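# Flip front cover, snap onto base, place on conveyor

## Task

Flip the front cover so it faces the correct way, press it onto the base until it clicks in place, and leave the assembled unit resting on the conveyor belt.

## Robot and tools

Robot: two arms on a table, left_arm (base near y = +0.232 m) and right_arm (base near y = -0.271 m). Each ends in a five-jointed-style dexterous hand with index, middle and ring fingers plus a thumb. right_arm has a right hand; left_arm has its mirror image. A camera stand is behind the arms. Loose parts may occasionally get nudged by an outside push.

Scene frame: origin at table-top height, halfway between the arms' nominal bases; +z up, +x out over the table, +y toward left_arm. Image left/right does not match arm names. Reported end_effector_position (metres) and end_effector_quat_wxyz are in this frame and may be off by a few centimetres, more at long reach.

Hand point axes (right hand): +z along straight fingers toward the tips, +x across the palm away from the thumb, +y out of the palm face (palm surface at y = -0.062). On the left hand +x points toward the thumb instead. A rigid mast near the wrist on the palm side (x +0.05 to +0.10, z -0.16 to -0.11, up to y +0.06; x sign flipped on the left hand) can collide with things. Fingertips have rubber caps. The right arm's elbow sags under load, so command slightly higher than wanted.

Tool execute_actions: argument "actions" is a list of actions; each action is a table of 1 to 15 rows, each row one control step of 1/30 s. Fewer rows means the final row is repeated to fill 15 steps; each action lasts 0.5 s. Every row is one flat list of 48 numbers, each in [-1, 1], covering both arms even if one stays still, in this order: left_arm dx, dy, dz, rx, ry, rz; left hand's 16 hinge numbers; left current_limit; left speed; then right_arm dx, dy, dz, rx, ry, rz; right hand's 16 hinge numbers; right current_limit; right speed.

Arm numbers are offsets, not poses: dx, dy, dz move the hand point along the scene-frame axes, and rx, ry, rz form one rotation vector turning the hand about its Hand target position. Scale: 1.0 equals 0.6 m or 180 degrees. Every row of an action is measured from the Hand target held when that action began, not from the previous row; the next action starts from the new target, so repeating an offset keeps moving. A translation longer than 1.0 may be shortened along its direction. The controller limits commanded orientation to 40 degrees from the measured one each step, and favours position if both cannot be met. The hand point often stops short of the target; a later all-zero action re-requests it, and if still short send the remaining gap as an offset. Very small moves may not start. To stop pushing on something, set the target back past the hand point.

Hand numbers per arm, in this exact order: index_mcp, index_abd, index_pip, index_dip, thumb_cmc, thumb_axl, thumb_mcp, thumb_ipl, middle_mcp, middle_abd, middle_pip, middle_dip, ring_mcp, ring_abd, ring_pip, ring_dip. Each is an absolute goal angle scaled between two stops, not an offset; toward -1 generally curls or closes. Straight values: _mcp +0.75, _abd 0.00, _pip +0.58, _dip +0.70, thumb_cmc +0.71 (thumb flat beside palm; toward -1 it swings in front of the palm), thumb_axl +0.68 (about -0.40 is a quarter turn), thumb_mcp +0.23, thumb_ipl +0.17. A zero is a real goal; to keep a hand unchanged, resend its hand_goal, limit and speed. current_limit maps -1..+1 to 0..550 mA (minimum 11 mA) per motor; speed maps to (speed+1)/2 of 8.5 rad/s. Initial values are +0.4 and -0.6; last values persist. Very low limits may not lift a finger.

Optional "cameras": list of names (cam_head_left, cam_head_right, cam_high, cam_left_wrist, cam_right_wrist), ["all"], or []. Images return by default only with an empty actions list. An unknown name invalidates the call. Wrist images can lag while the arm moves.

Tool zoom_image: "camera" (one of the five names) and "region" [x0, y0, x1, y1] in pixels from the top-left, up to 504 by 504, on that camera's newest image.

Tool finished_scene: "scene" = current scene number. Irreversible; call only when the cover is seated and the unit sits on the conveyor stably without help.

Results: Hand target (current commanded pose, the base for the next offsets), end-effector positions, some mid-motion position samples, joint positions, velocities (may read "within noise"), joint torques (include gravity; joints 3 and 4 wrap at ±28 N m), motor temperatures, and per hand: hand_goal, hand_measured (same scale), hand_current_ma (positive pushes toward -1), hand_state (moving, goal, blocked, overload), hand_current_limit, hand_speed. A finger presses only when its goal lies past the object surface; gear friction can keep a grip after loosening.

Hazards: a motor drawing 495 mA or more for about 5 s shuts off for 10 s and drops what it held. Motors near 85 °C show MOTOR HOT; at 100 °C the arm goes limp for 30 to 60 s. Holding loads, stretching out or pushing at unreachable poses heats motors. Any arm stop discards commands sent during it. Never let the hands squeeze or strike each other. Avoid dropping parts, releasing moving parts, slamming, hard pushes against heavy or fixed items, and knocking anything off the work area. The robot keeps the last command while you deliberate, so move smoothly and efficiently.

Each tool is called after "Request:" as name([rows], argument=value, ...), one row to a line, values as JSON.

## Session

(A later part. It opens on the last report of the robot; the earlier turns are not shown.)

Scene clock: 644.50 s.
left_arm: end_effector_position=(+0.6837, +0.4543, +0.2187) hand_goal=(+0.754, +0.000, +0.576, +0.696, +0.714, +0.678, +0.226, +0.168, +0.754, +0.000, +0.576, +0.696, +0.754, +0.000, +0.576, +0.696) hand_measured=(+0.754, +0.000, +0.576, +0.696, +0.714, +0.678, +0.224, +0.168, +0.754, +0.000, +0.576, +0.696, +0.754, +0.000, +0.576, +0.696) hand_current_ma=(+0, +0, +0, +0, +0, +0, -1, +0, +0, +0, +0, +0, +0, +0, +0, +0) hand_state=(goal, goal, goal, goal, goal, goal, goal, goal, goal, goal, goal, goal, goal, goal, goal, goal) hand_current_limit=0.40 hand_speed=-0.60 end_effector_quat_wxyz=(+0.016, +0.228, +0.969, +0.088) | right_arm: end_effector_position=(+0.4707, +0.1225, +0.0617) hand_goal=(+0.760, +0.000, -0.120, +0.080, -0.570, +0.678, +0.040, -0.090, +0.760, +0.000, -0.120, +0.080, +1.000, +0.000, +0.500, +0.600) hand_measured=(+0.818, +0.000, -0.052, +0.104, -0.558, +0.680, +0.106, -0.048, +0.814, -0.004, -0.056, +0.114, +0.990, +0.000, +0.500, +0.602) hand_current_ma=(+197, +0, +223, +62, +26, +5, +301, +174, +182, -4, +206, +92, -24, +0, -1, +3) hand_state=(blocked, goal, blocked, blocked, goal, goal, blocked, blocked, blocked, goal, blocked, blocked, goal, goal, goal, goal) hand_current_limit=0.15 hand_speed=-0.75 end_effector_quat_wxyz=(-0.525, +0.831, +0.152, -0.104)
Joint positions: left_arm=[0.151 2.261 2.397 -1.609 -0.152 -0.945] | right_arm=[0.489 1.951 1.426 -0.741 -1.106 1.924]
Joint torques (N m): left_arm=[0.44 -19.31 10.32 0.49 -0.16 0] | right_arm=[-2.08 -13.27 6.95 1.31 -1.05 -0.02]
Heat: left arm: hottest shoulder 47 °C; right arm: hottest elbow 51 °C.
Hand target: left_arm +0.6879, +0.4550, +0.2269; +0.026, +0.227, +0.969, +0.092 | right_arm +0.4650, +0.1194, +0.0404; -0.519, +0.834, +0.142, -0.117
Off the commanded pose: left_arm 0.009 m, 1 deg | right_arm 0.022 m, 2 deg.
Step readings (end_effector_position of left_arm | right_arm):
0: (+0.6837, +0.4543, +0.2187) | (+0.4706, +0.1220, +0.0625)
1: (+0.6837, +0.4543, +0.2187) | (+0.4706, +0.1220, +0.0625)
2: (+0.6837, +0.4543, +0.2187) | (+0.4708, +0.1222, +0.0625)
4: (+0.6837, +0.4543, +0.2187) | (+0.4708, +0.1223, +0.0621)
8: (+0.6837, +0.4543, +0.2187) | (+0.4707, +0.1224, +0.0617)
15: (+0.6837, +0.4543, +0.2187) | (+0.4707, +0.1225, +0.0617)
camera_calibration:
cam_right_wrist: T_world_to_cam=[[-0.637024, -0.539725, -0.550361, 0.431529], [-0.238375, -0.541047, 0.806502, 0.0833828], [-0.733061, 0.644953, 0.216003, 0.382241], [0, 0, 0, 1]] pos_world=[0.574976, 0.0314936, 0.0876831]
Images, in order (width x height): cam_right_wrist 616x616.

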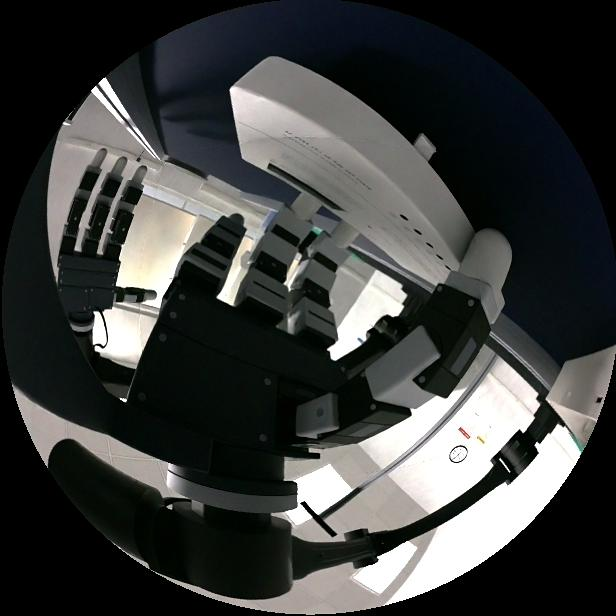

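Request:
execute_actions([
  [[0,0,0,0,0,0,0.754,0,0.576,0.696,0.714,0.678,0.226,0.168,0.754,0,0.576,0.696,0.754,0,0.576,0.696,0.4,-0.6,0,0,0,0,0,0,0.83,0,-0.04,0.13,-0.571,0.678,0.13,-0.04,0.83,0,-0.04,0.13,1.0,0,0.5,0.6,0.15,-0.8]],
  [[0,0,0,0,0,0,0.754,0,0.576,0.696,0.714,0.678,0.226,0.168,0.754,0,0.576,0.696,0.754,0,0.576,0.696,0.4,-0.6,0,0,0,0,0,0,0.96,0,0.025,0.19,-0.571,0.678,0.2247,-0.1027,0.96,0,0.025,0.19,1.0,0,0.5,0.6,0.2,-0.6]],
  [[0,0,0,0,0,0,0.754,0,0.576,0.696,0.714,0.678,0.226,0.168,0.754,0,0.576,0.696,0.754,0,0.576,0.696,0.4,-0.6,0.02,0,0.035,0,0,0,0.96,0,0.025,0.19,-0.571,0.678,0.2247,-0.1027,0.96,0,0.025,0.19,1.0,0,0.5,0.6,0.2,-0.6]],
  [[0,0,0,0,0,0,0.754,0,0.576,0.696,0.714,0.678,0.226,0.168,0.754,0,0.576,0.696,0.754,0,0.576,0.696,0.4,-0.6,0,0,0.12,0,0,0,0.96,0,0.025,0.19,-0.571,0.678,0.2247,-0.1027,0.96,0,0.025,0.19,1.0,0,0.5,0.6,0.2,-0.6]],
], cameras=["cam_head_left","cam_right_wrist","cam_high"])

Request:
zoom_image(camera="cam_head_left", region=[140, 200, 330, 350])

Request:
zoom_image(camera="cam_right_wrist", region=[230, 10, 600, 330])

Scene clock: 656.30 s.
left_arm: end_effector_position=(+0.6837, +0.4543, +0.2187) hand_goal=(+0.754, +0.000, +0.576, +0.696, +0.714, +0.678, +0.226, +0.168, +0.754, +0.000, +0.576, +0.696, +0.754, +0.000, +0.576, +0.696) hand_measured=(+0.754, +0.000, +0.576, +0.696, +0.714, +0.678, +0.224, +0.168, +0.754, +0.000, +0.576, +0.696, +0.754, +0.000, +0.576, +0.696) hand_current_ma=(+0, +0, +0, +0, +0, +0, -1, +0, +0, +0, +0, +0, +0, +0, +0, +0) hand_state=(goal, goal, goal, goal, goal, goal, goal, goal, goal, goal, goal, goal, goal, goal, goal, goal) hand_current_limit=0.40 hand_speed=-0.60 end_effector_quat_wxyz=(+0.016, +0.228, +0.969, +0.088) | right_arm: end_effector_position=(+0.4597, +0.1146, +0.1205) hand_goal=(+0.960, +0.000, +0.026, +0.190, -0.570, +0.678, +0.224, -0.102, +0.960, +0.000, +0.026, +0.190, +1.000, +0.000, +0.500, +0.600) hand_measured=(+0.940, +0.000, +0.020, +0.186, -0.570, +0.680, +0.220, -0.100, +0.942, -0.004, +0.020, +0.188, +0.990, +0.000, +0.500, +0.602) hand_current_ma=(-51, +0, -11, -5, +1, +4, -10, +4, -43, -4, -9, -4, -24, +0, -1, +3) hand_state=(goal, goal, goal, goal, goal, goal, goal, goal, goal, goal, goal, goal, goal, goal, goal, goal) hand_current_limit=0.20 hand_speed=-0.60 end_effector_quat_wxyz=(-0.514, +0.837, +0.132, -0.133)
Joint positions: left_arm=[0.151 2.261 2.397 -1.609 -0.152 -0.945] | right_arm=[0.487 1.889 1.503 -0.955 -1.106 1.923]
Joint torques (N m): left_arm=[0.38 -19.37 10.3 0.5 -0.16 0] | right_arm=[-2.78 -14.62 13.07 0.21 -1.16 -0.21]
Heat: left arm: hottest shoulder 47 °C; right arm: hottest elbow 50 °C.
Hand target: left_arm +0.6879, +0.4550, +0.2269; +0.026, +0.227, +0.969, +0.092 | right_arm +0.4770, +0.1193, +0.1332; -0.519, +0.834, +0.142, -0.117
Off the commanded pose: left_arm 0.009 m, 1 deg | right_arm 0.022 m, 2 deg.
Step readings (end_effector_position of left_arm | right_arm):
0: (+0.6837, +0.4543, +0.2187) | (+0.4707, +0.1225, +0.0617)
1: (+0.6837, +0.4543, +0.2187) | (+0.4707, +0.1225, +0.0617)
2: (+0.6837, +0.4543, +0.2187) | (+0.4707, +0.1226, +0.0617)
4: (+0.6837, +0.4543, +0.2187) | (+0.4708, +0.1227, +0.0615)
8: (+0.6837, +0.4543, +0.2187) | (+0.4707, +0.1226, +0.0603)
15: (+0.6837, +0.4543, +0.2187) | (+0.4706, +0.1225, +0.0594)
16: (+0.6837, +0.4543, +0.2187) | (+0.4707, +0.1225, +0.0594)
17: (+0.6837, +0.4543, +0.2187) | (+0.4707, +0.1225, +0.0594)
19: (+0.6837, +0.4543, +0.2187) | (+0.4706, +0.1225, +0.0592)
23: (+0.6837, +0.4543, +0.2187) | (+0.4706, +0.1225, +0.0592)
30: (+0.6837, +0.4543, +0.2187) | (+0.4706, +0.1225, +0.0592)
31: (+0.6837, +0.4543, +0.2187) | (+0.4706, +0.1225, +0.0592)
32: (+0.6837, +0.4543, +0.2187) | (+0.4705, +0.1224, +0.0592)
34: (+0.6837, +0.4543, +0.2187) | (+0.4680, +0.1210, +0.0590)
38: (+0.6837, +0.4543, +0.2187) | (+0.4633, +0.1177, +0.0587)
45: (+0.6837, +0.4543, +0.2187) | (+0.4610, +0.1159, +0.0586)
46: (+0.6837, +0.4543, +0.2187) | (+0.4605, +0.1156, +0.0586)
47: (+0.6837, +0.4543, +0.2187) | (+0.4591, +0.1145, +0.0595)
49: (+0.6837, +0.4543, +0.2187) | (+0.4544, +0.1118, +0.0638)
53: (+0.6837, +0.4543, +0.2187) | (+0.4512, +0.1100, +0.0843)
60: (+0.6837, +0.4543, +0.2187) | (+0.4603, +0.1152, +0.1192)
camera_calibration:
cam_right_wrist: T_world_to_cam=[[-0.671435, -0.558005, -0.487654, 0.46297], [-0.186319, -0.509796, 0.839877, -0.00254618], [-0.717259, 0.654782, 0.238328, 0.355444], [0, 0, 0, 1]] pos_world=[0.565325, 0.0243031, 0.143195]
Images, in order (width x height): cam_head_left 504x504, cam_high 504x504, cam_right_wrist 616x616.

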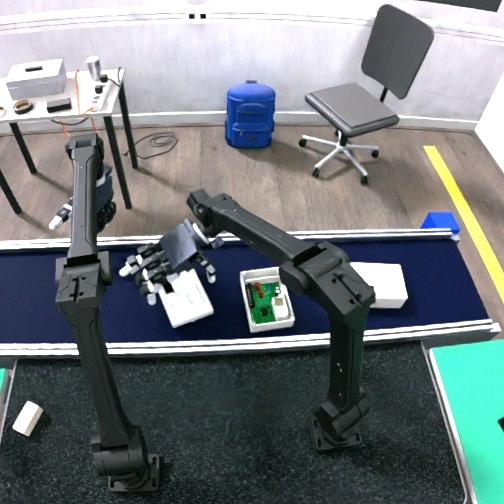

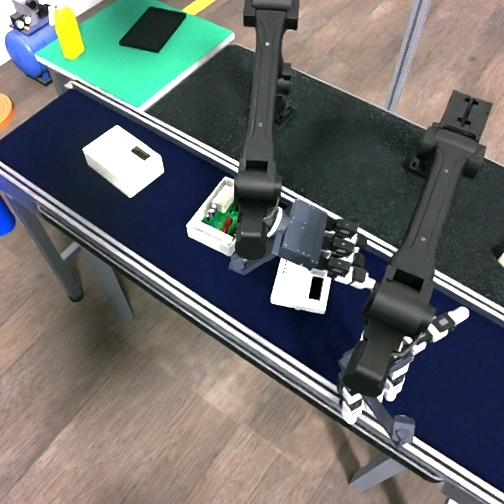

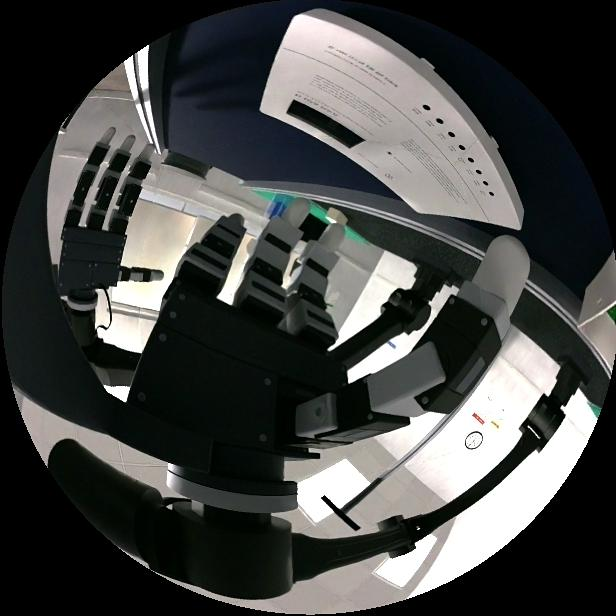

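Scaled by 2.653.

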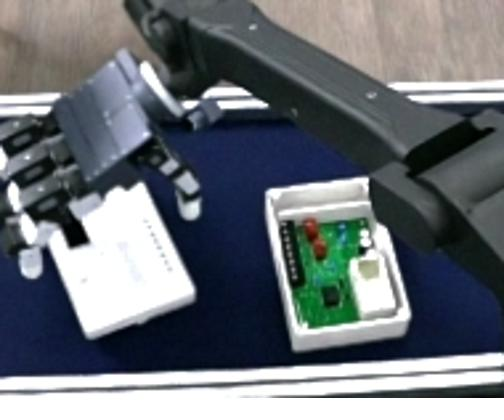

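Scaled by 1.362 from the camera's 616x616 image, which has a finer 880x880 frame.

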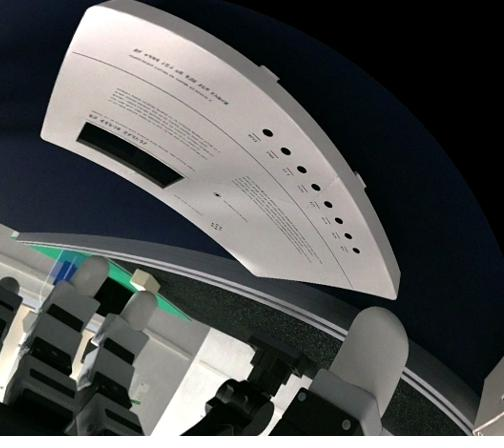

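Request:
zoom_image(camera="cam_high", region=[180, 160, 400, 330])

Scaled by 2.291.

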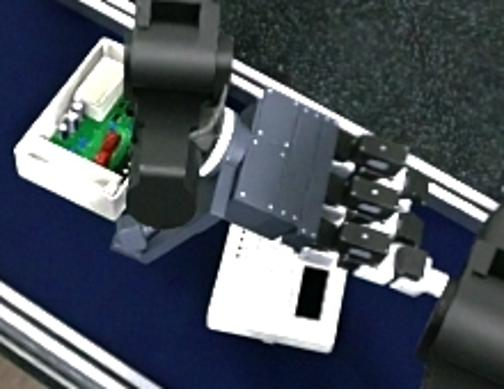

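Request:
execute_actions([
  [[0,0,0,0,0,0,0.754,0,0.576,0.696,0.714,0.678,0.226,0.168,0.754,0,0.576,0.696,0.754,0,0.576,0.696,0.4,-0.6,0.02,0,0.15,0,0,0,0.96,0,0.025,0.19,-0.571,0.678,0.2247,-0.1027,0.96,0,0.025,0.19,1.0,0,0.5,0.6,0.2,-0.6]],
  [[0,0,0,0,0,0,0.754,0,0.576,0.696,0.714,0.678,0.226,0.168,0.754,0,0.576,0.696,0.754,0,0.576,0.696,0.4,-0.6,0.024,0.005,0.08,-0.0276,-0.0745,0.0929,0.754,0.56,0.576,0.696,0.714,0.678,0.226,0.168,-0.05,0,-0.9,-0.17,0.754,-0.56,0.576,0.696,0.2,-0.3]],
  [[0,0,0,0,0,0,0.754,0,0.576,0.696,0.714,0.678,0.226,0.168,0.754,0,0.576,0.696,0.754,0,0.576,0.696,0.4,-0.6,0.024,0.005,0.02,-0.0276,-0.0745,0.0929,0.754,0.56,0.576,0.696,0.714,0.678,0.226,0.168,-0.05,0,-0.9,-0.17,0.754,-0.56,0.576,0.696,0.2,-0.3]],
  [[0,0,0,0,0,0,0.754,0,0.576,0.696,0.714,0.678,0.226,0.168,0.754,0,0.576,0.696,0.754,0,0.576,0.696,0.4,-0.6,0.024,0.005,0.0,-0.0276,-0.0745,0.0929,0.754,0.56,0.576,0.696,0.714,0.678,0.226,0.168,-0.05,0,-0.9,-0.17,0.754,-0.56,0.576,0.696,0.2,-0.3]],
  [[0,0,0,0,0,0,0.754,0,0.576,0.696,0.714,0.678,0.226,0.168,0.754,0,0.576,0.696,0.754,0,0.576,0.696,0.4,-0.6,0.024,0.005,0,-0.0276,-0.0745,0.0929,0.754,0.56,0.576,0.696,0.714,0.678,0.226,0.168,-0.05,0,-0.9,-0.17,0.754,-0.56,0.576,0.696,0.2,-0.3]],
  [[0,0,0,0,0,0,0.754,0,0.576,0.696,0.714,0.678,0.226,0.168,0.754,0,0.576,0.696,0.754,0,0.576,0.696,0.4,-0.6,0.024,0.005,0,-0.0276,-0.0745,0.0929,0.754,0.56,0.576,0.696,0.714,0.678,0.226,0.168,-0.05,0,-0.9,-0.17,0.754,-0.56,0.576,0.696,0.2,-0.3]],
], cameras=["cam_head_left","cam_right_wrist","cam_high"])

Request:
zoom_image(camera="cam_right_wrist", region=[150, 60, 550, 360])

Request:
zoom_image(camera="cam_head_left", region=[140, 200, 330, 350])

Scene clock: 687.90 s.
left_arm: end_effector_position=(+0.6837, +0.4543, +0.2187) hand_goal=(+0.754, +0.000, +0.576, +0.696, +0.714, +0.678, +0.226, +0.168, +0.754, +0.000, +0.576, +0.696, +0.754, +0.000, +0.576, +0.696) hand_measured=(+0.754, +0.000, +0.576, +0.696, +0.714, +0.678, +0.224, +0.168, +0.754, +0.000, +0.576, +0.696, +0.754, +0.000, +0.576, +0.696) hand_current_ma=(+0, +0, +0, +0, +0, +0, -1, +0, +0, +0, +0, +0, +0, +0, +0, +0) hand_state=(goal, goal, goal, goal, goal, goal, goal, goal, goal, goal, goal, goal, goal, goal, goal, goal) hand_current_limit=0.40 hand_speed=-0.60 end_effector_quat_wxyz=(+0.016, +0.228, +0.969, +0.088) | right_arm: end_effector_position=(+0.5681, +0.1347, +0.2834) hand_goal=(+0.754, +0.560, +0.576, +0.696, +0.714, +0.678, +0.226, +0.168, -0.050, +0.000, -0.900, -0.170, +0.754, -0.560, +0.576, +0.696) hand_measured=(+0.752, +0.556, +0.574, +0.694, +0.710, +0.680, +0.220, +0.164, -0.044, -0.002, -0.896, -0.168, +0.750, -0.556, +0.574, +0.694) hand_current_ma=(-4, -6, -4, -4, -5, +3, -13, -7, +11, -4, +7, +3, -5, +6, -4, -3) hand_state=(goal, goal, goal, goal, goal, goal, goal, goal, goal, goal, goal, goal, goal, goal, goal, goal) hand_current_limit=0.20 hand_speed=-0.30 end_effector_quat_wxyz=(+0.001, +0.553, +0.833, +0.011)
Joint positions: left_arm=[0.151 2.261 2.397 -1.609 -0.152 -0.945] | right_arm=[0.688 1.899 2.017 -1.667 -0.003 0.325]
Joint torques (N m): left_arm=[0.44 -19.31 10.3 0.5 -0.16 0] | right_arm=[-1.61 -16.67 8.18 -0.01 0.25 -0.22]
Heat: left arm: hottest shoulder 47 °C; right arm: hottest elbow 52 °C.
Hand target: left_arm +0.6879, +0.4550, +0.2269; +0.026, +0.227, +0.969, +0.092 | right_arm +0.5609, +0.1344, +0.2833; +0.000, +0.544, +0.839, +0.000
Off the commanded pose: left_arm 0.009 m, 1 deg | right_arm 0.007 m, 2 deg.
joint sent to its limit (right arm) — joint 4 (wrist pitch), lower limit. The joint targets still meet the commanded pose.
Step readings (end_effector_position of left_arm | right_arm):
0: (+0.6837, +0.4543, +0.2187) | (+0.4597, +0.1146, +0.1205)
1: (+0.6837, +0.4543, +0.2187) | (+0.4594, +0.1145, +0.1208)
2: (+0.6837, +0.4543, +0.2187) | (+0.4579, +0.1136, +0.1231)
4: (+0.6837, +0.4543, +0.2187) | (+0.4565, +0.1118, +0.1322)
8: (+0.6837, +0.4543, +0.2187) | (+0.4643, +0.1131, +0.1683)
15: (+0.6837, +0.4543, +0.2187) | (+0.4752, +0.1161, +0.2146)
16: (+0.6837, +0.4543, +0.2187) | (+0.4755, +0.1158, +0.2161)
17: (+0.6837, +0.4543, +0.2187) | (+0.4770, +0.1121, +0.2169)
19: (+0.6837, +0.4543, +0.2187) | (+0.4788, +0.1051, +0.2208)
23: (+0.6837, +0.4543, +0.2187) | (+0.4838, +0.1021, +0.2489)
30: (+0.6837, +0.4543, +0.2187) | (+0.4880, +0.1121, +0.2843)
31: (+0.6837, +0.4543, +0.2187) | (+0.4886, +0.1127, +0.2834)
32: (+0.6837, +0.4543, +0.2187) | (+0.4921, +0.1102, +0.2794)
34: (+0.6837, +0.4543, +0.2187) | (+0.4982, +0.1067, +0.2711)
38: (+0.6837, +0.4543, +0.2187) | (+0.5041, +0.1070, +0.2636)
45: (+0.6837, +0.4543, +0.2187) | (+0.5043, +0.1183, +0.2641)
46: (+0.6837, +0.4543, +0.2187) | (+0.5054, +0.1182, +0.2638)
47: (+0.6837, +0.4543, +0.2187) | (+0.5101, +0.1146, +0.2624)
49: (+0.6837, +0.4543, +0.2187) | (+0.5183, +0.1105, +0.2605)
53: (+0.6837, +0.4543, +0.2187) | (+0.5279, +0.1123, +0.2606)
60: (+0.6837, +0.4543, +0.2187) | (+0.5281, +0.1248, +0.2625)
61: (+0.6837, +0.4543, +0.2187) | (+0.5291, +0.1248, +0.2626)
62: (+0.6837, +0.4543, +0.2187) | (+0.5335, +0.1222, +0.2636)
64: (+0.6837, +0.4543, +0.2187) | (+0.5420, +0.1184, +0.2667)
68: (+0.6837, +0.4543, +0.2187) | (+0.5498, +0.1214, +0.2732)
75: (+0.6837, +0.4543, +0.2187) | (+0.5513, +0.1295, +0.2787)
76: (+0.6837, +0.4543, +0.2187) | (+0.5521, +0.1296, +0.2791)
77: (+0.6837, +0.4543, +0.2187) | (+0.5560, +0.1276, +0.2807)
79: (+0.6837, +0.4543, +0.2187) | (+0.5630, +0.1247, +0.2834)
83: (+0.6837, +0.4543, +0.2187) | (+0.5671, +0.1269, +0.2834)
90: (+0.6837, +0.4543, +0.2187) | (+0.5683, +0.1321, +0.2833)
camera_calibration:
cam_right_wrist: T_world_to_cam=[[0.878561, -0.477494, 0.0114415, -0.406391], [-0.345403, -0.618611, 0.705704, 0.0341219], [-0.329891, -0.623955, -0.708415, 0.601727], [0, 0, 0, 1]] pos_world=[0.567329, 0.20251, 0.406842]
Images, in order (width x height): cam_head_left 504x504, cam_high 504x504, cam_right_wrist 616x616.

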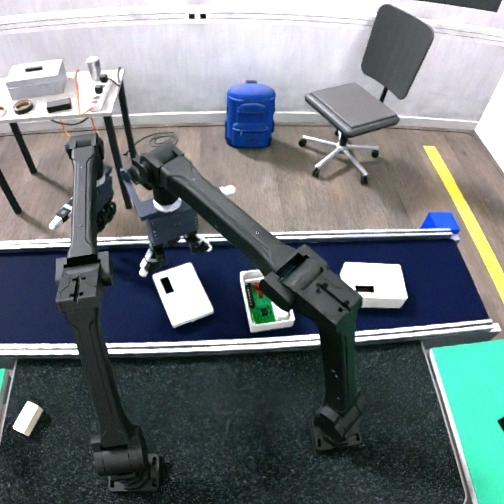

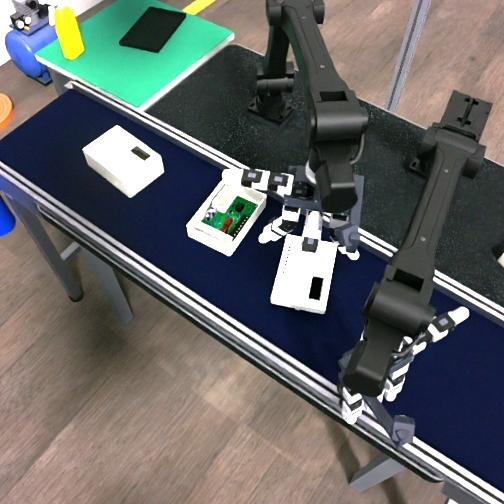

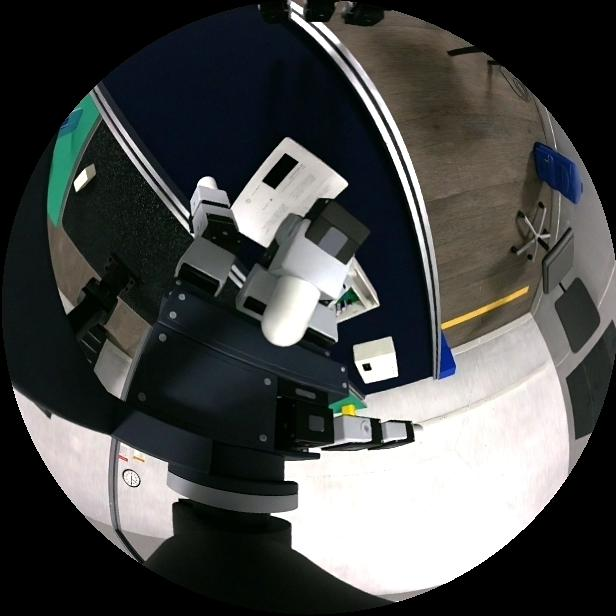

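Scaled by 1.260 from the camera's 616x616 image, which has a finer 880x880 frame.

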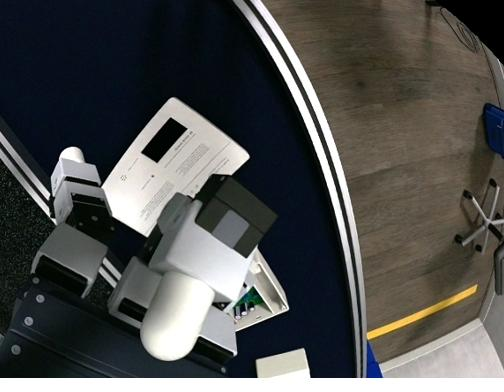

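Scaled by 2.653.

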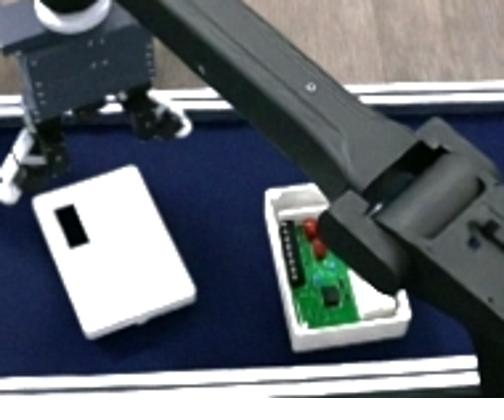

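Request:
execute_actions([
  [[0,0,0,0,0,0,0.754,0,0.576,0.696,0.714,0.678,0.226,0.168,0.754,0,0.576,0.696,0.754,0,0.576,0.696,0.4,-0.6,-0.005,0.0127,-0.14,0,0,0,0.754,0.56,0.576,0.696,0.714,0.678,0.226,0.168,-0.05,0,-0.9,-0.17,0.754,-0.56,0.576,0.696,0.1,-0.5]],
  [[0,0,0,0,0,0,0.754,0,0.576,0.696,0.714,0.678,0.226,0.168,0.754,0,0.576,0.696,0.754,0,0.576,0.696,0.4,-0.6,0,0,-0.07,0,0,0,0.754,0.56,0.576,0.696,0.714,0.678,0.226,0.168,-0.05,0,-0.9,-0.17,0.754,-0.56,0.576,0.696,0.1,-0.5]],
], cameras=["cam_head_left","cam_right_wrist","cam_high"])

Request:
zoom_image(camera="cam_right_wrist", region=[150, 60, 450, 360])

Request:
zoom_image(camera="cam_high", region=[230, 200, 380, 340])

Scene clock: 706.37 s.
left_arm: end_effector_position=(+0.6837, +0.4543, +0.2187) hand_goal=(+0.754, +0.000, +0.576, +0.696, +0.714, +0.678, +0.226, +0.168, +0.754, +0.000, +0.576, +0.696, +0.754, +0.000, +0.576, +0.696) hand_measured=(+0.754, +0.000, +0.576, +0.696, +0.714, +0.678, +0.224, +0.168, +0.754, +0.000, +0.576, +0.696, +0.754, +0.000, +0.576, +0.696) hand_current_ma=(+0, +0, +0, +0, +0, +0, -1, +0, +0, +0, +0, +0, +0, +0, +0, +0) hand_state=(goal, goal, goal, goal, goal, goal, goal, goal, goal, goal, goal, goal, goal, goal, goal, goal) hand_current_limit=0.40 hand_speed=-0.60 end_effector_quat_wxyz=(+0.016, +0.228, +0.969, +0.088) | right_arm: end_effector_position=(+0.5601, +0.1399, +0.1724) hand_goal=(+0.754, +0.560, +0.576, +0.696, +0.714, +0.678, +0.226, +0.168, -0.050, +0.000, -0.900, -0.170, +0.754, -0.560, +0.576, +0.696) hand_measured=(+0.752, +0.556, +0.574, +0.694, +0.712, +0.680, +0.220, +0.164, -0.044, -0.002, -0.896, -0.168, +0.750, -0.556, +0.574, +0.694) hand_current_ma=(-4, -6, -4, -4, -4, +3, -13, -7, +11, -4, +6, +3, -5, +6, -4, -3) hand_state=(goal, goal, goal, goal, goal, goal, goal, goal, goal, goal, goal, goal, goal, goal, goal, goal) hand_current_limit=0.10 hand_speed=-0.50 end_effector_quat_wxyz=(+0.001, +0.547, +0.837, +0.008)
Joint positions: left_arm=[0.151 2.261 2.397 -1.609 -0.152 -0.945] | right_arm=[0.702 1.902 1.731 -1.383 -0.003 0.325]
Joint torques (N m): left_arm=[0.44 -19.37 10.3 0.5 -0.16 0] | right_arm=[-1.67 -14.33 8.23 0.79 0.23 -0.1]
Heat: left arm: hottest shoulder 47 °C; right arm: hottest elbow 51 °C.
Hand target: left_arm +0.6879, +0.4550, +0.2269; +0.026, +0.227, +0.969, +0.092 | right_arm +0.5579, +0.1421, +0.1574; +0.000, +0.544, +0.839, +0.000
Off the commanded pose: left_arm 0.009 m, 1 deg | right_arm 0.015 m, 1 deg.
Step readings (end_effector_position of left_arm | right_arm):
0: (+0.6837, +0.4543, +0.2187) | (+0.5681, +0.1348, +0.2834)
1: (+0.6837, +0.4543, +0.2187) | (+0.5679, +0.1346, +0.2825)
2: (+0.6837, +0.4543, +0.2187) | (+0.5672, +0.1347, +0.2791)
4: (+0.6837, +0.4543, +0.2187) | (+0.5645, +0.1332, +0.2653)
8: (+0.6837, +0.4543, +0.2187) | (+0.5578, +0.1316, +0.2241)
15: (+0.6837, +0.4543, +0.2187) | (+0.5592, +0.1370, +0.2054)
16: (+0.6837, +0.4543, +0.2187) | (+0.5593, +0.1381, +0.2056)
17: (+0.6837, +0.4543, +0.2187) | (+0.5602, +0.1393, +0.2038)
19: (+0.6837, +0.4543, +0.2187) | (+0.5614, +0.1410, +0.1969)
23: (+0.6837, +0.4543, +0.2187) | (+0.5582, +0.1382, +0.1772)
30: (+0.6837, +0.4543, +0.2187) | (+0.5598, +0.1396, +0.1723)
camera_calibration:
cam_right_wrist: T_world_to_cam=[[0.885241, -0.465032, 0.00972761, -0.400879], [-0.334056, -0.621082, 0.708988, 0.10633], [-0.32366, -0.630874, -0.705154, 0.520608], [0, 0, 0, 1]] pos_world=[0.558894, 0.208056, 0.295622]
Images, in order (width x height): cam_head_left 504x504, cam_high 504x504, cam_right_wrist 616x616.

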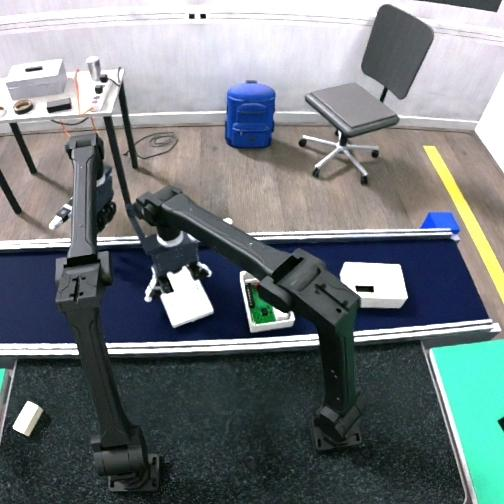

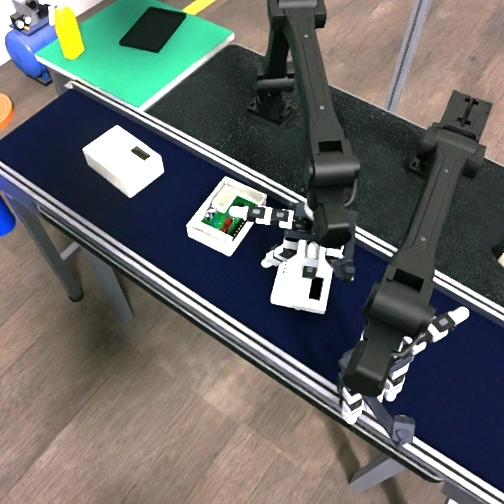

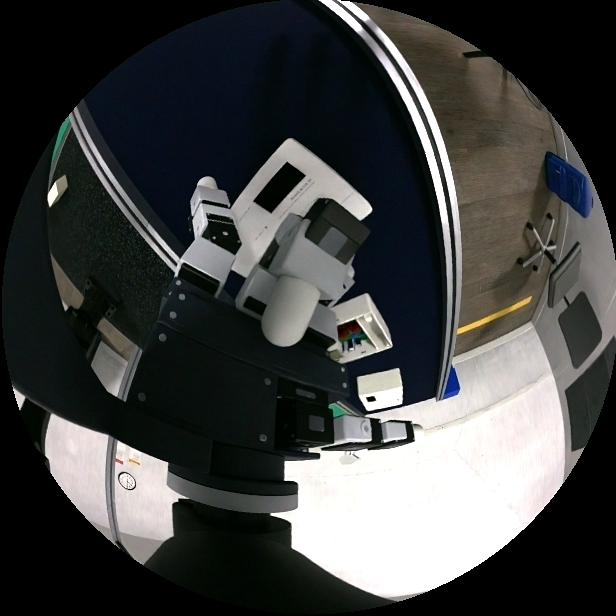

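Scaled by 1.680 from the camera's 616x616 image, which has a finer 880x880 frame.

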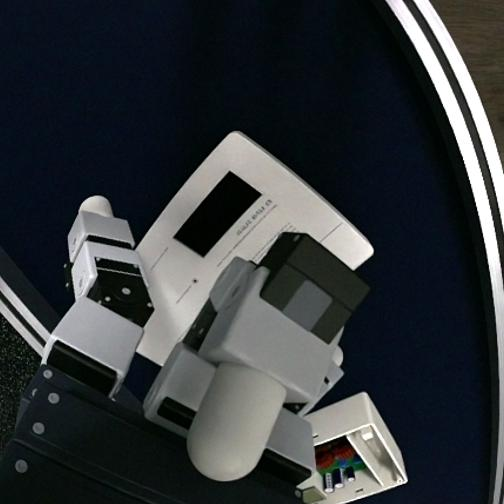

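Scaled by 3.360.

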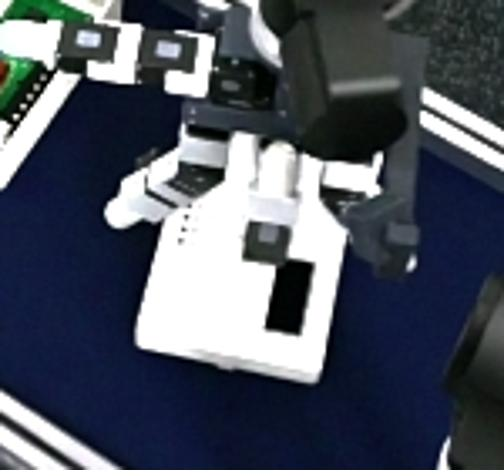

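Request:
execute_actions([
  [[0,0,0,0,0,0,0.754,0,0.576,0.696,0.714,0.678,0.226,0.168,0.754,0,0.576,0.696,0.754,0,0.576,0.696,0.4,-0.6,0,-0.007,-0.04,0,0,-0.011,0.754,0.56,0.576,0.696,0.714,0.678,0.226,0.168,-0.05,0,-0.9,-0.17,0.754,-0.56,0.576,0.696,0.1,-0.5]],
  [[0,0,0,0,0,0,0.754,0,0.576,0.696,0.714,0.678,0.226,0.168,0.754,0,0.576,0.696,0.754,0,0.576,0.696,0.4,-0.6,0,0,0,0,0,0,0.754,0.25,0.576,0.696,0.714,0.678,0.226,0.168,-0.05,0,-0.9,-0.17,0.754,-0.25,0.576,0.696,-0.1,-0.6]],
  [[0,0,0,0,0,0,0.754,0,0.576,0.696,0.714,0.678,0.226,0.168,0.754,0,0.576,0.696,0.754,0,0.576,0.696,0.4,-0.6,0,0,0,0,0,0,0.754,0.25,0.576,0.696,0.714,0.678,0.226,0.168,-0.05,0,-0.9,-0.17,0.754,-0.25,0.576,0.696,-0.1,-0.6]],
], cameras=["cam_head_left","cam_right_wrist","cam_high"])

Request:
zoom_image(camera="cam_right_wrist", region=[150, 60, 450, 360])

Request:
zoom_image(camera="cam_high", region=[230, 200, 380, 340])

Scene clock: 717.07 s.
left_arm: end_effector_position=(+0.6837, +0.4543, +0.2187) hand_goal=(+0.754, +0.000, +0.576, +0.696, +0.714, +0.678, +0.226, +0.168, +0.754, +0.000, +0.576, +0.696, +0.754, +0.000, +0.576, +0.696) hand_measured=(+0.754, +0.000, +0.576, +0.696, +0.714, +0.678, +0.224, +0.168, +0.754, +0.000, +0.576, +0.696, +0.754, +0.000, +0.576, +0.696) hand_current_ma=(+0, +0, +0, +0, +0, +0, -1, +0, +0, +0, +0, +0, +0, +0, +0, +0) hand_state=(goal, goal, goal, goal, goal, goal, goal, goal, goal, goal, goal, goal, goal, goal, goal, goal) hand_current_limit=0.40 hand_speed=-0.60 end_effector_quat_wxyz=(+0.016, +0.228, +0.969, +0.088) | right_arm: end_effector_position=(+0.5606, +0.1377, +0.1515) hand_goal=(+0.754, +0.250, +0.576, +0.696, +0.714, +0.678, +0.226, +0.168, -0.050, +0.000, -0.900, -0.170, +0.754, -0.250, +0.576, +0.696) hand_measured=(+0.752, +0.332, +0.574, +0.694, +0.712, +0.680, +0.220, +0.164, -0.044, -0.002, -0.896, -0.168, +0.752, -0.326, +0.574, +0.694) hand_current_ma=(-4, +237, -4, -4, -4, +3, -12, -7, +11, -4, +6, +3, -4, -217, -3, -3) hand_state=(goal, blocked, goal, goal, goal, goal, goal, goal, goal, goal, goal, goal, goal, blocked, goal, goal) hand_current_limit=-0.10 hand_speed=-0.60 end_effector_quat_wxyz=(+0.002, +0.556, +0.831, +0.011)
Joint positions: left_arm=[0.151 2.261 2.397 -1.609 -0.152 -0.945] | right_arm=[0.702 1.91 1.686 -1.325 -0.001 0.346]
Joint torques (N m): left_arm=[0.44 -19.31 10.29 0.49 -0.16 0] | right_arm=[-1.79 -14.04 7.99 0.81 0.15 0.03]
Heat: left arm: hottest shoulder 47 °C; right arm: hottest elbow 51 °C.
Hand target: left_arm +0.6879, +0.4550, +0.2269; +0.026, +0.227, +0.969, +0.092 | right_arm +0.5580, +0.1379, +0.1333; +0.000, +0.559, +0.829, +0.000
Off the commanded pose: left_arm 0.009 m, 1 deg | right_arm 0.018 m, 1 deg.
Step readings (end_effector_position of left_arm | right_arm):
0: (+0.6837, +0.4543, +0.2187) | (+0.5601, +0.1399, +0.1724)
1: (+0.6837, +0.4543, +0.2187) | (+0.5602, +0.1399, +0.1725)
2: (+0.6837, +0.4543, +0.2187) | (+0.5607, +0.1403, +0.1714)
4: (+0.6837, +0.4543, +0.2187) | (+0.5615, +0.1407, +0.1678)
8: (+0.6837, +0.4543, +0.2187) | (+0.5593, +0.1379, +0.1562)
15: (+0.6837, +0.4543, +0.2187) | (+0.5601, +0.1379, +0.1513)
16: (+0.6837, +0.4543, +0.2187) | (+0.5602, +0.1380, +0.1514)
17: (+0.6837, +0.4543, +0.2187) | (+0.5603, +0.1380, +0.1514)
19: (+0.6837, +0.4543, +0.2187) | (+0.5603, +0.1380, +0.1514)
23: (+0.6837, +0.4543, +0.2187) | (+0.5606, +0.1377, +0.1515)
30: (+0.6837, +0.4543, +0.2187) | (+0.5606, +0.1377, +0.1515)
31: (+0.6837, +0.4543, +0.2187) | (+0.5606, +0.1377, +0.1515)
32: (+0.6837, +0.4543, +0.2187) | (+0.5606, +0.1377, +0.1515)
34: (+0.6837, +0.4543, +0.2187) | (+0.5606, +0.1377, +0.1515)
38: (+0.6837, +0.4543, +0.2187) | (+0.5606, +0.1377, +0.1515)
45: (+0.6837, +0.4543, +0.2187) | (+0.5606, +0.1377, +0.1515)
camera_calibration:
cam_right_wrist: T_world_to_cam=[[0.875041, -0.483874, 0.0130511, -0.394298], [-0.3507, -0.615163, 0.706104, 0.128949], [-0.333637, -0.622447, -0.707988, 0.509538], [0, 0, 0, 1]] pos_world=[0.560249, 0.205695, 0.274841]
Images, in order (width x height): cam_head_left 504x504, cam_high 504x504, cam_right_wrist 616x616.

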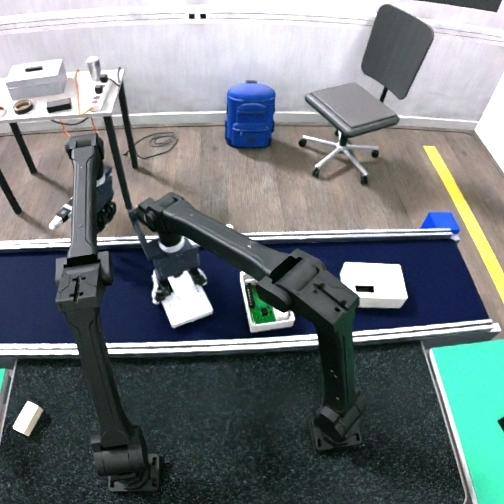

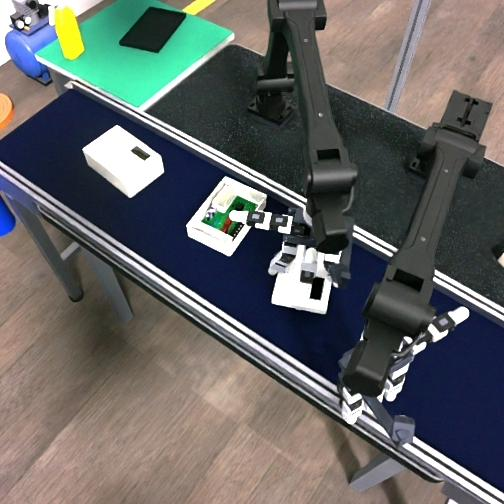

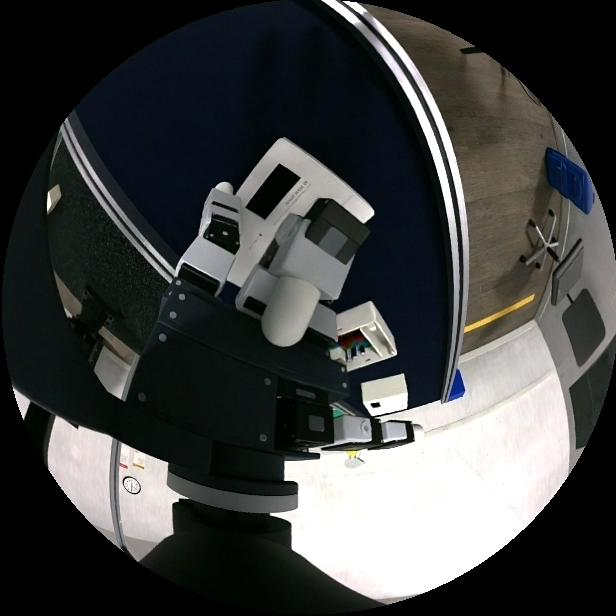

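Scaled by 1.680 from the camera's 616x616 image, which has a finer 880x880 frame.

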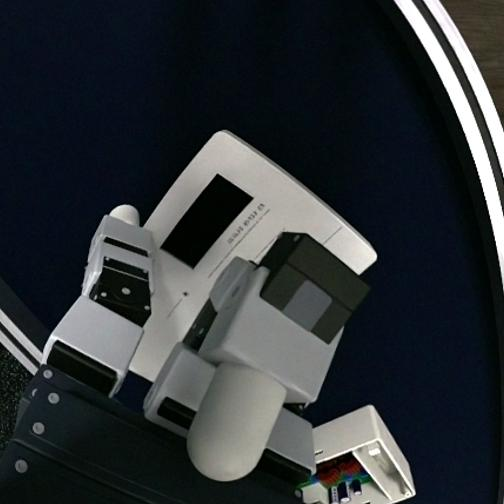

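Scaled by 3.360.

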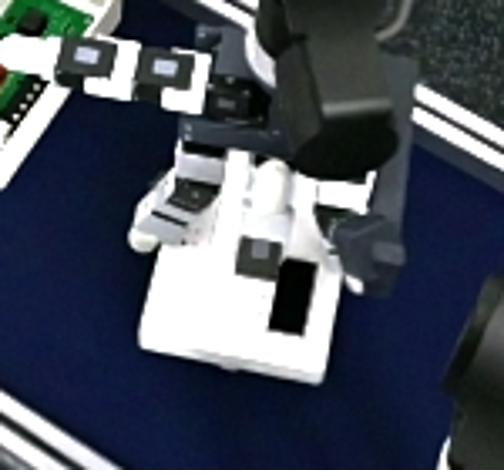

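Request:
execute_actions([
  [[0,0,0,0,0,0,0.754,0,0.576,0.696,0.714,0.678,0.226,0.168,0.754,0,0.576,0.696,0.754,0,0.576,0.696,0.4,-0.6,-0.0002,-0.0276,-0.003,0,0,-0.0667,0.754,0.15,0.576,0.696,0.714,0.678,0.226,0.168,-0.05,0,-0.9,-0.17,0.754,-0.15,0.576,0.696,-0.1,-0.7]],
  [[0,0,0,0,0,0,0.754,0,0.576,0.696,0.714,0.678,0.226,0.168,0.754,0,0.576,0.696,0.754,0,0.576,0.696,0.4,-0.6,-0.006,-0.027,0,0,0,-0.0667,0.754,0.15,0.576,0.696,0.714,0.678,0.226,0.168,-0.05,0,-0.9,-0.17,0.754,-0.15,0.576,0.696,-0.1,-0.7]],
  [[0,0,0,0,0,0,0.754,0,0.576,0.696,0.714,0.678,0.226,0.168,0.754,0,0.576,0.696,0.754,0,0.576,0.696,0.4,-0.6,-0.0115,-0.0251,0,0,0,-0.0667,0.754,0.15,0.576,0.696,0.714,0.678,0.226,0.168,-0.05,0,-0.9,-0.17,0.754,-0.15,0.576,0.696,-0.1,-0.7]],
], cameras=["cam_head_left","cam_high"])

Request:
zoom_image(camera="cam_head_left", region=[120, 200, 310, 350])

Request:
zoom_image(camera="cam_high", region=[230, 200, 380, 340])

Scene clock: 730.33 s.
left_arm: end_effector_position=(+0.6837, +0.4543, +0.2187) hand_goal=(+0.754, +0.000, +0.576, +0.696, +0.714, +0.678, +0.226, +0.168, +0.754, +0.000, +0.576, +0.696, +0.754, +0.000, +0.576, +0.696) hand_measured=(+0.754, +0.000, +0.576, +0.696, +0.714, +0.678, +0.224, +0.168, +0.754, +0.000, +0.576, +0.696, +0.754, +0.000, +0.576, +0.696) hand_current_ma=(+0, +0, +0, +0, +0, +0, -1, +0, +0, +0, +0, +0, +0, +0, +0, +0) hand_state=(goal, goal, goal, goal, goal, goal, goal, goal, goal, goal, goal, goal, goal, goal, goal, goal) hand_current_limit=0.40 hand_speed=-0.60 end_effector_quat_wxyz=(+0.016, +0.228, +0.969, +0.088) | right_arm: end_effector_position=(+0.5496, +0.0869, +0.1504) hand_goal=(+0.754, +0.150, +0.576, +0.696, +0.714, +0.678, +0.226, +0.168, -0.050, +0.000, -0.900, -0.170, +0.754, -0.150, +0.576, +0.696) hand_measured=(+0.748, +0.332, +0.574, +0.694, +0.712, +0.680, +0.220, +0.164, -0.044, -0.002, -0.896, -0.168, +0.758, -0.326, +0.578, +0.696) hand_current_ma=(-13, +248, -4, -4, -4, +3, -12, -7, +11, -4, +6, +3, +5, -247, +1, -1) hand_state=(goal, blocked, goal, goal, goal, goal, goal, goal, goal, goal, goal, goal, goal, blocked, goal, goal) hand_current_limit=-0.10 hand_speed=-0.70 end_effector_quat_wxyz=(-0.001, +0.785, +0.620, +0.012)
Joint positions: left_arm=[0.151 2.261 2.397 -1.609 -0.152 -0.945] | right_arm=[0.707 1.911 1.686 -1.321 -0.001 0.977]
Joint torques (N m): left_arm=[0.44 -19.31 10.3 0.49 -0.16 0] | right_arm=[-1.55 -13.22 8.9 0.59 0.18 0.07]
Heat: left arm: hottest elbow 48 °C; right arm: hottest elbow 50 °C.
Hand target: left_arm +0.6879, +0.4550, +0.2269; +0.026, +0.227, +0.969, +0.092 | right_arm +0.5474, +0.0900, +0.1317; +0.000, +0.788, +0.616, +0.000
Off the commanded pose: left_arm 0.009 m, 1 deg | right_arm 0.019 m, 2 deg.
Step readings (end_effector_position of left_arm | right_arm):
0: (+0.6837, +0.4543, +0.2187) | (+0.5606, +0.1377, +0.1515)
1: (+0.6837, +0.4543, +0.2187) | (+0.5606, +0.1374, +0.1515)
2: (+0.6837, +0.4543, +0.2187) | (+0.5609, +0.1363, +0.1515)
4: (+0.6837, +0.4543, +0.2187) | (+0.5614, +0.1331, +0.1516)
8: (+0.6837, +0.4543, +0.2187) | (+0.5618, +0.1267, +0.1516)
15: (+0.6837, +0.4543, +0.2187) | (+0.5618, +0.1216, +0.1515)
16: (+0.6837, +0.4543, +0.2187) | (+0.5617, +0.1210, +0.1515)
17: (+0.6837, +0.4543, +0.2187) | (+0.5616, +0.1194, +0.1515)
19: (+0.6837, +0.4543, +0.2187) | (+0.5609, +0.1161, +0.1514)
23: (+0.6837, +0.4543, +0.2187) | (+0.5592, +0.1099, +0.1512)
30: (+0.6837, +0.4543, +0.2187) | (+0.5579, +0.1045, +0.1511)
31: (+0.6837, +0.4543, +0.2187) | (+0.5578, +0.1039, +0.1511)
32: (+0.6837, +0.4543, +0.2187) | (+0.5572, +0.1026, +0.1511)
34: (+0.6837, +0.4543, +0.2187) | (+0.5557, +0.0993, +0.1510)
38: (+0.6837, +0.4543, +0.2187) | (+0.5527, +0.0934, +0.1508)
45: (+0.6837, +0.4543, +0.2187) | (+0.5504, +0.0884, +0.1505)
Images, in order (width x height): cam_head_left 504x504, cam_high 504x504.

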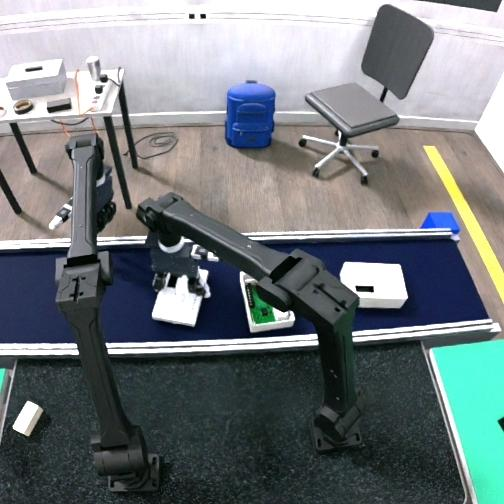

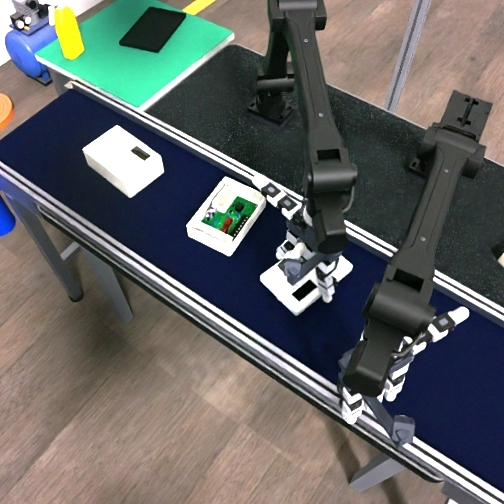

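Scaled by 2.653.

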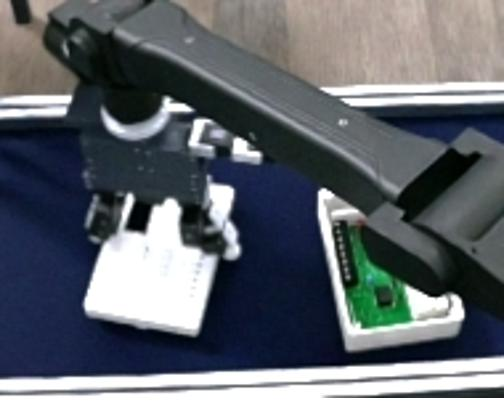

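Scaled by 3.360.

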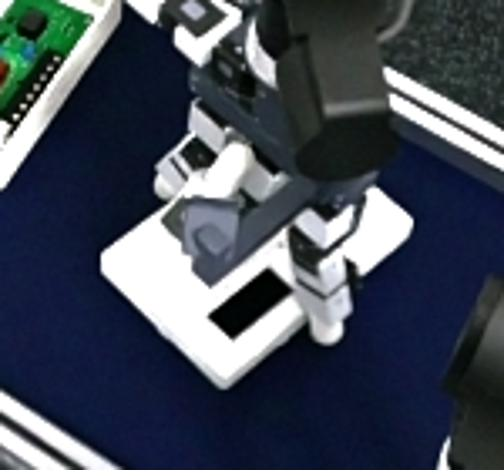

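Request:
execute_actions([
  [[0,0,0,0,0,0,0.754,0,0.576,0.696,0.714,0.678,0.226,0.168,0.754,0,0.576,0.696,0.754,0,0.576,0.696,0.4,-0.6,-0.0164,-0.0222,0,0,0,-0.0667,0.754,0.15,0.576,0.696,0.714,0.678,0.226,0.168,-0.05,0,-0.9,-0.17,0.754,-0.15,0.576,0.696,-0.1,-0.7]],
  [[0,0,0,0,0,0,0.754,0,0.576,0.696,0.714,0.678,0.226,0.168,0.754,0,0.576,0.696,0.754,0,0.576,0.696,0.4,-0.6,-0.0207,-0.0183,0,0,0,-0.0667,0.754,0.15,0.576,0.696,0.714,0.678,0.226,0.168,-0.05,0,-0.9,-0.17,0.754,-0.15,0.576,0.696,-0.1,-0.7]],
  [[0,0,0,0,0,0,0.754,0,0.576,0.696,0.714,0.678,0.226,0.168,0.754,0,0.576,0.696,0.754,0,0.576,0.696,0.4,-0.6,-0.024,-0.0136,0,0,0,-0.0667,0.754,0.15,0.576,0.696,0.714,0.678,0.226,0.168,-0.05,0,-0.9,-0.17,0.754,-0.15,0.576,0.696,-0.1,-0.7]],
], cameras=["cam_head_left","cam_high"])

Request:
zoom_image(camera="cam_head_left", region=[120, 200, 310, 350])

Request:
zoom_image(camera="cam_high", region=[230, 200, 380, 340])

Scene clock: 738.60 s.
left_arm: end_effector_position=(+0.6837, +0.4543, +0.2187) hand_goal=(+0.754, +0.000, +0.576, +0.696, +0.714, +0.678, +0.226, +0.168, +0.754, +0.000, +0.576, +0.696, +0.754, +0.000, +0.576, +0.696) hand_measured=(+0.754, +0.000, +0.576, +0.696, +0.714, +0.678, +0.224, +0.168, +0.754, +0.000, +0.576, +0.696, +0.754, +0.000, +0.576, +0.696) hand_current_ma=(+0, +0, +0, +0, +0, +0, -1, +0, +0, +0, +0, +0, +0, +0, +0, +0) hand_state=(goal, goal, goal, goal, goal, goal, goal, goal, goal, goal, goal, goal, goal, goal, goal, goal) hand_current_limit=0.40 hand_speed=-0.60 end_effector_quat_wxyz=(+0.016, +0.228, +0.969, +0.088) | right_arm: end_effector_position=(+0.5092, +0.0512, +0.1481) hand_goal=(+0.754, +0.150, +0.576, +0.696, +0.714, +0.678, +0.226, +0.168, -0.050, +0.000, -0.900, -0.170, +0.754, -0.150, +0.576, +0.696) hand_measured=(+0.736, +0.332, +0.566, +0.694, +0.712, +0.680, +0.220, +0.164, -0.044, -0.002, -0.896, -0.168, +0.764, -0.326, +0.582, +0.696) hand_current_ma=(-43, +248, -18, -4, -4, +3, -12, -7, +11, -4, +6, +3, +22, -247, +9, +1) hand_state=(goal, blocked, goal, goal, goal, goal, goal, goal, goal, goal, goal, goal, goal, blocked, goal, goal) hand_current_limit=-0.10 hand_speed=-0.70 end_effector_quat_wxyz=(-0.005, +0.937, +0.350, +0.010)
Joint positions: left_arm=[0.151 2.261 2.397 -1.609 -0.152 -0.945] | right_arm=[0.711 1.913 1.686 -1.321 -0.001 1.603]
Joint torques (N m): left_arm=[0.44 -19.31 10.3 0.49 -0.16 0] | right_arm=[-1.67 -12.16 10.66 0.27 0.14 0.13]
Heat: left arm: hottest elbow 48 °C; right arm: hottest elbow 51 °C.
Hand target: left_arm +0.6879, +0.4550, +0.2269; +0.026, +0.227, +0.969, +0.092 | right_arm +0.5106, +0.0576, +0.1316; +0.000, +0.940, +0.342, +0.000
Off the commanded pose: left_arm 0.009 m, 1 deg | right_arm 0.018 m, 2 deg.
Step readings (end_effector_position of left_arm | right_arm):
0: (+0.6837, +0.4543, +0.2187) | (+0.5495, +0.0868, +0.1504)
1: (+0.6837, +0.4543, +0.2187) | (+0.5494, +0.0866, +0.1504)
2: (+0.6837, +0.4543, +0.2187) | (+0.5487, +0.0857, +0.1504)
4: (+0.6837, +0.4543, +0.2187) | (+0.5466, +0.0830, +0.1503)
8: (+0.6837, +0.4543, +0.2187) | (+0.5429, +0.0779, +0.1499)
15: (+0.6837, +0.4543, +0.2187) | (+0.5397, +0.0738, +0.1496)
16: (+0.6837, +0.4543, +0.2187) | (+0.5393, +0.0732, +0.1496)
17: (+0.6837, +0.4543, +0.2187) | (+0.5383, +0.0724, +0.1496)
19: (+0.6837, +0.4543, +0.2187) | (+0.5353, +0.0697, +0.1495)
23: (+0.6837, +0.4543, +0.2187) | (+0.5304, +0.0652, +0.1491)
30: (+0.6837, +0.4543, +0.2187) | (+0.5263, +0.0616, +0.1490)
31: (+0.6837, +0.4543, +0.2187) | (+0.5258, +0.0612, +0.1489)
32: (+0.6837, +0.4543, +0.2187) | (+0.5247, +0.0603, +0.1489)
34: (+0.6837, +0.4543, +0.2187) | (+0.5213, +0.0581, +0.1488)
38: (+0.6837, +0.4543, +0.2187) | (+0.5155, +0.0547, +0.1485)
45: (+0.6837, +0.4543, +0.2187) | (+0.5108, +0.0520, +0.1481)
Images, in order (width x height): cam_head_left 504x504, cam_high 504x504.

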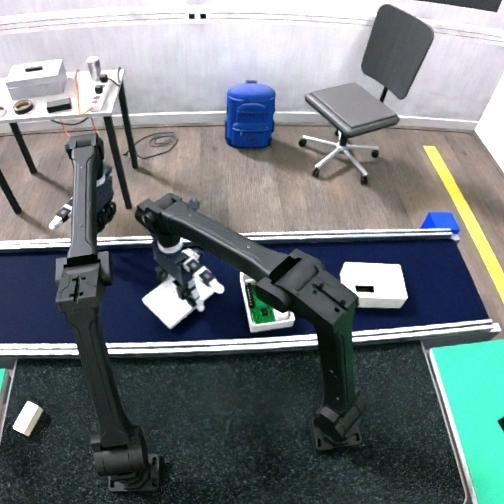

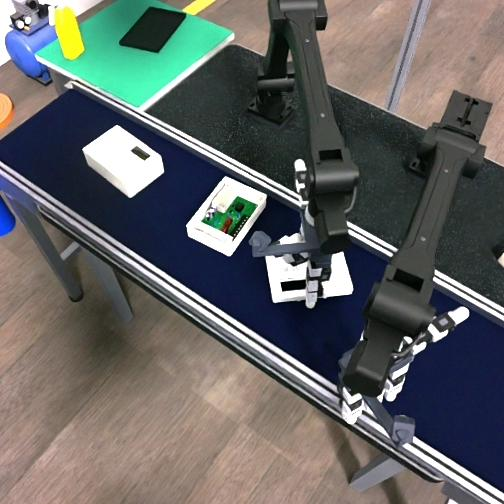

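Scaled by 2.653.

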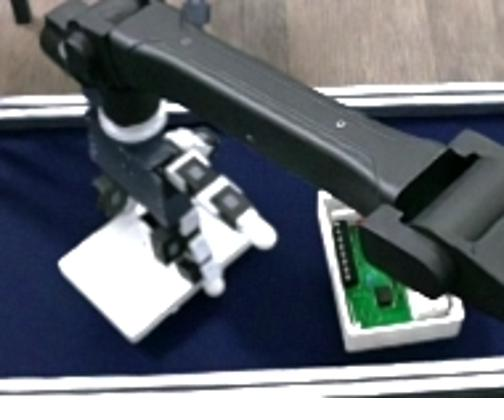

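Scaled by 3.360.

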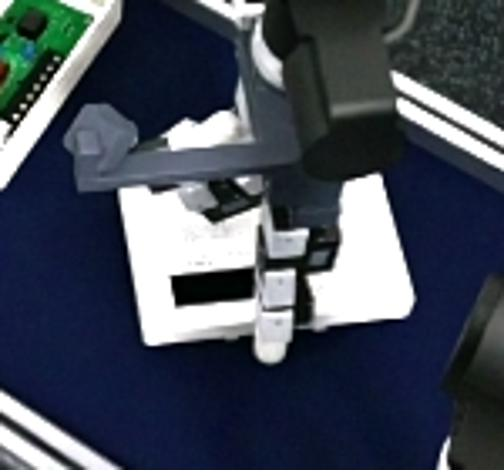

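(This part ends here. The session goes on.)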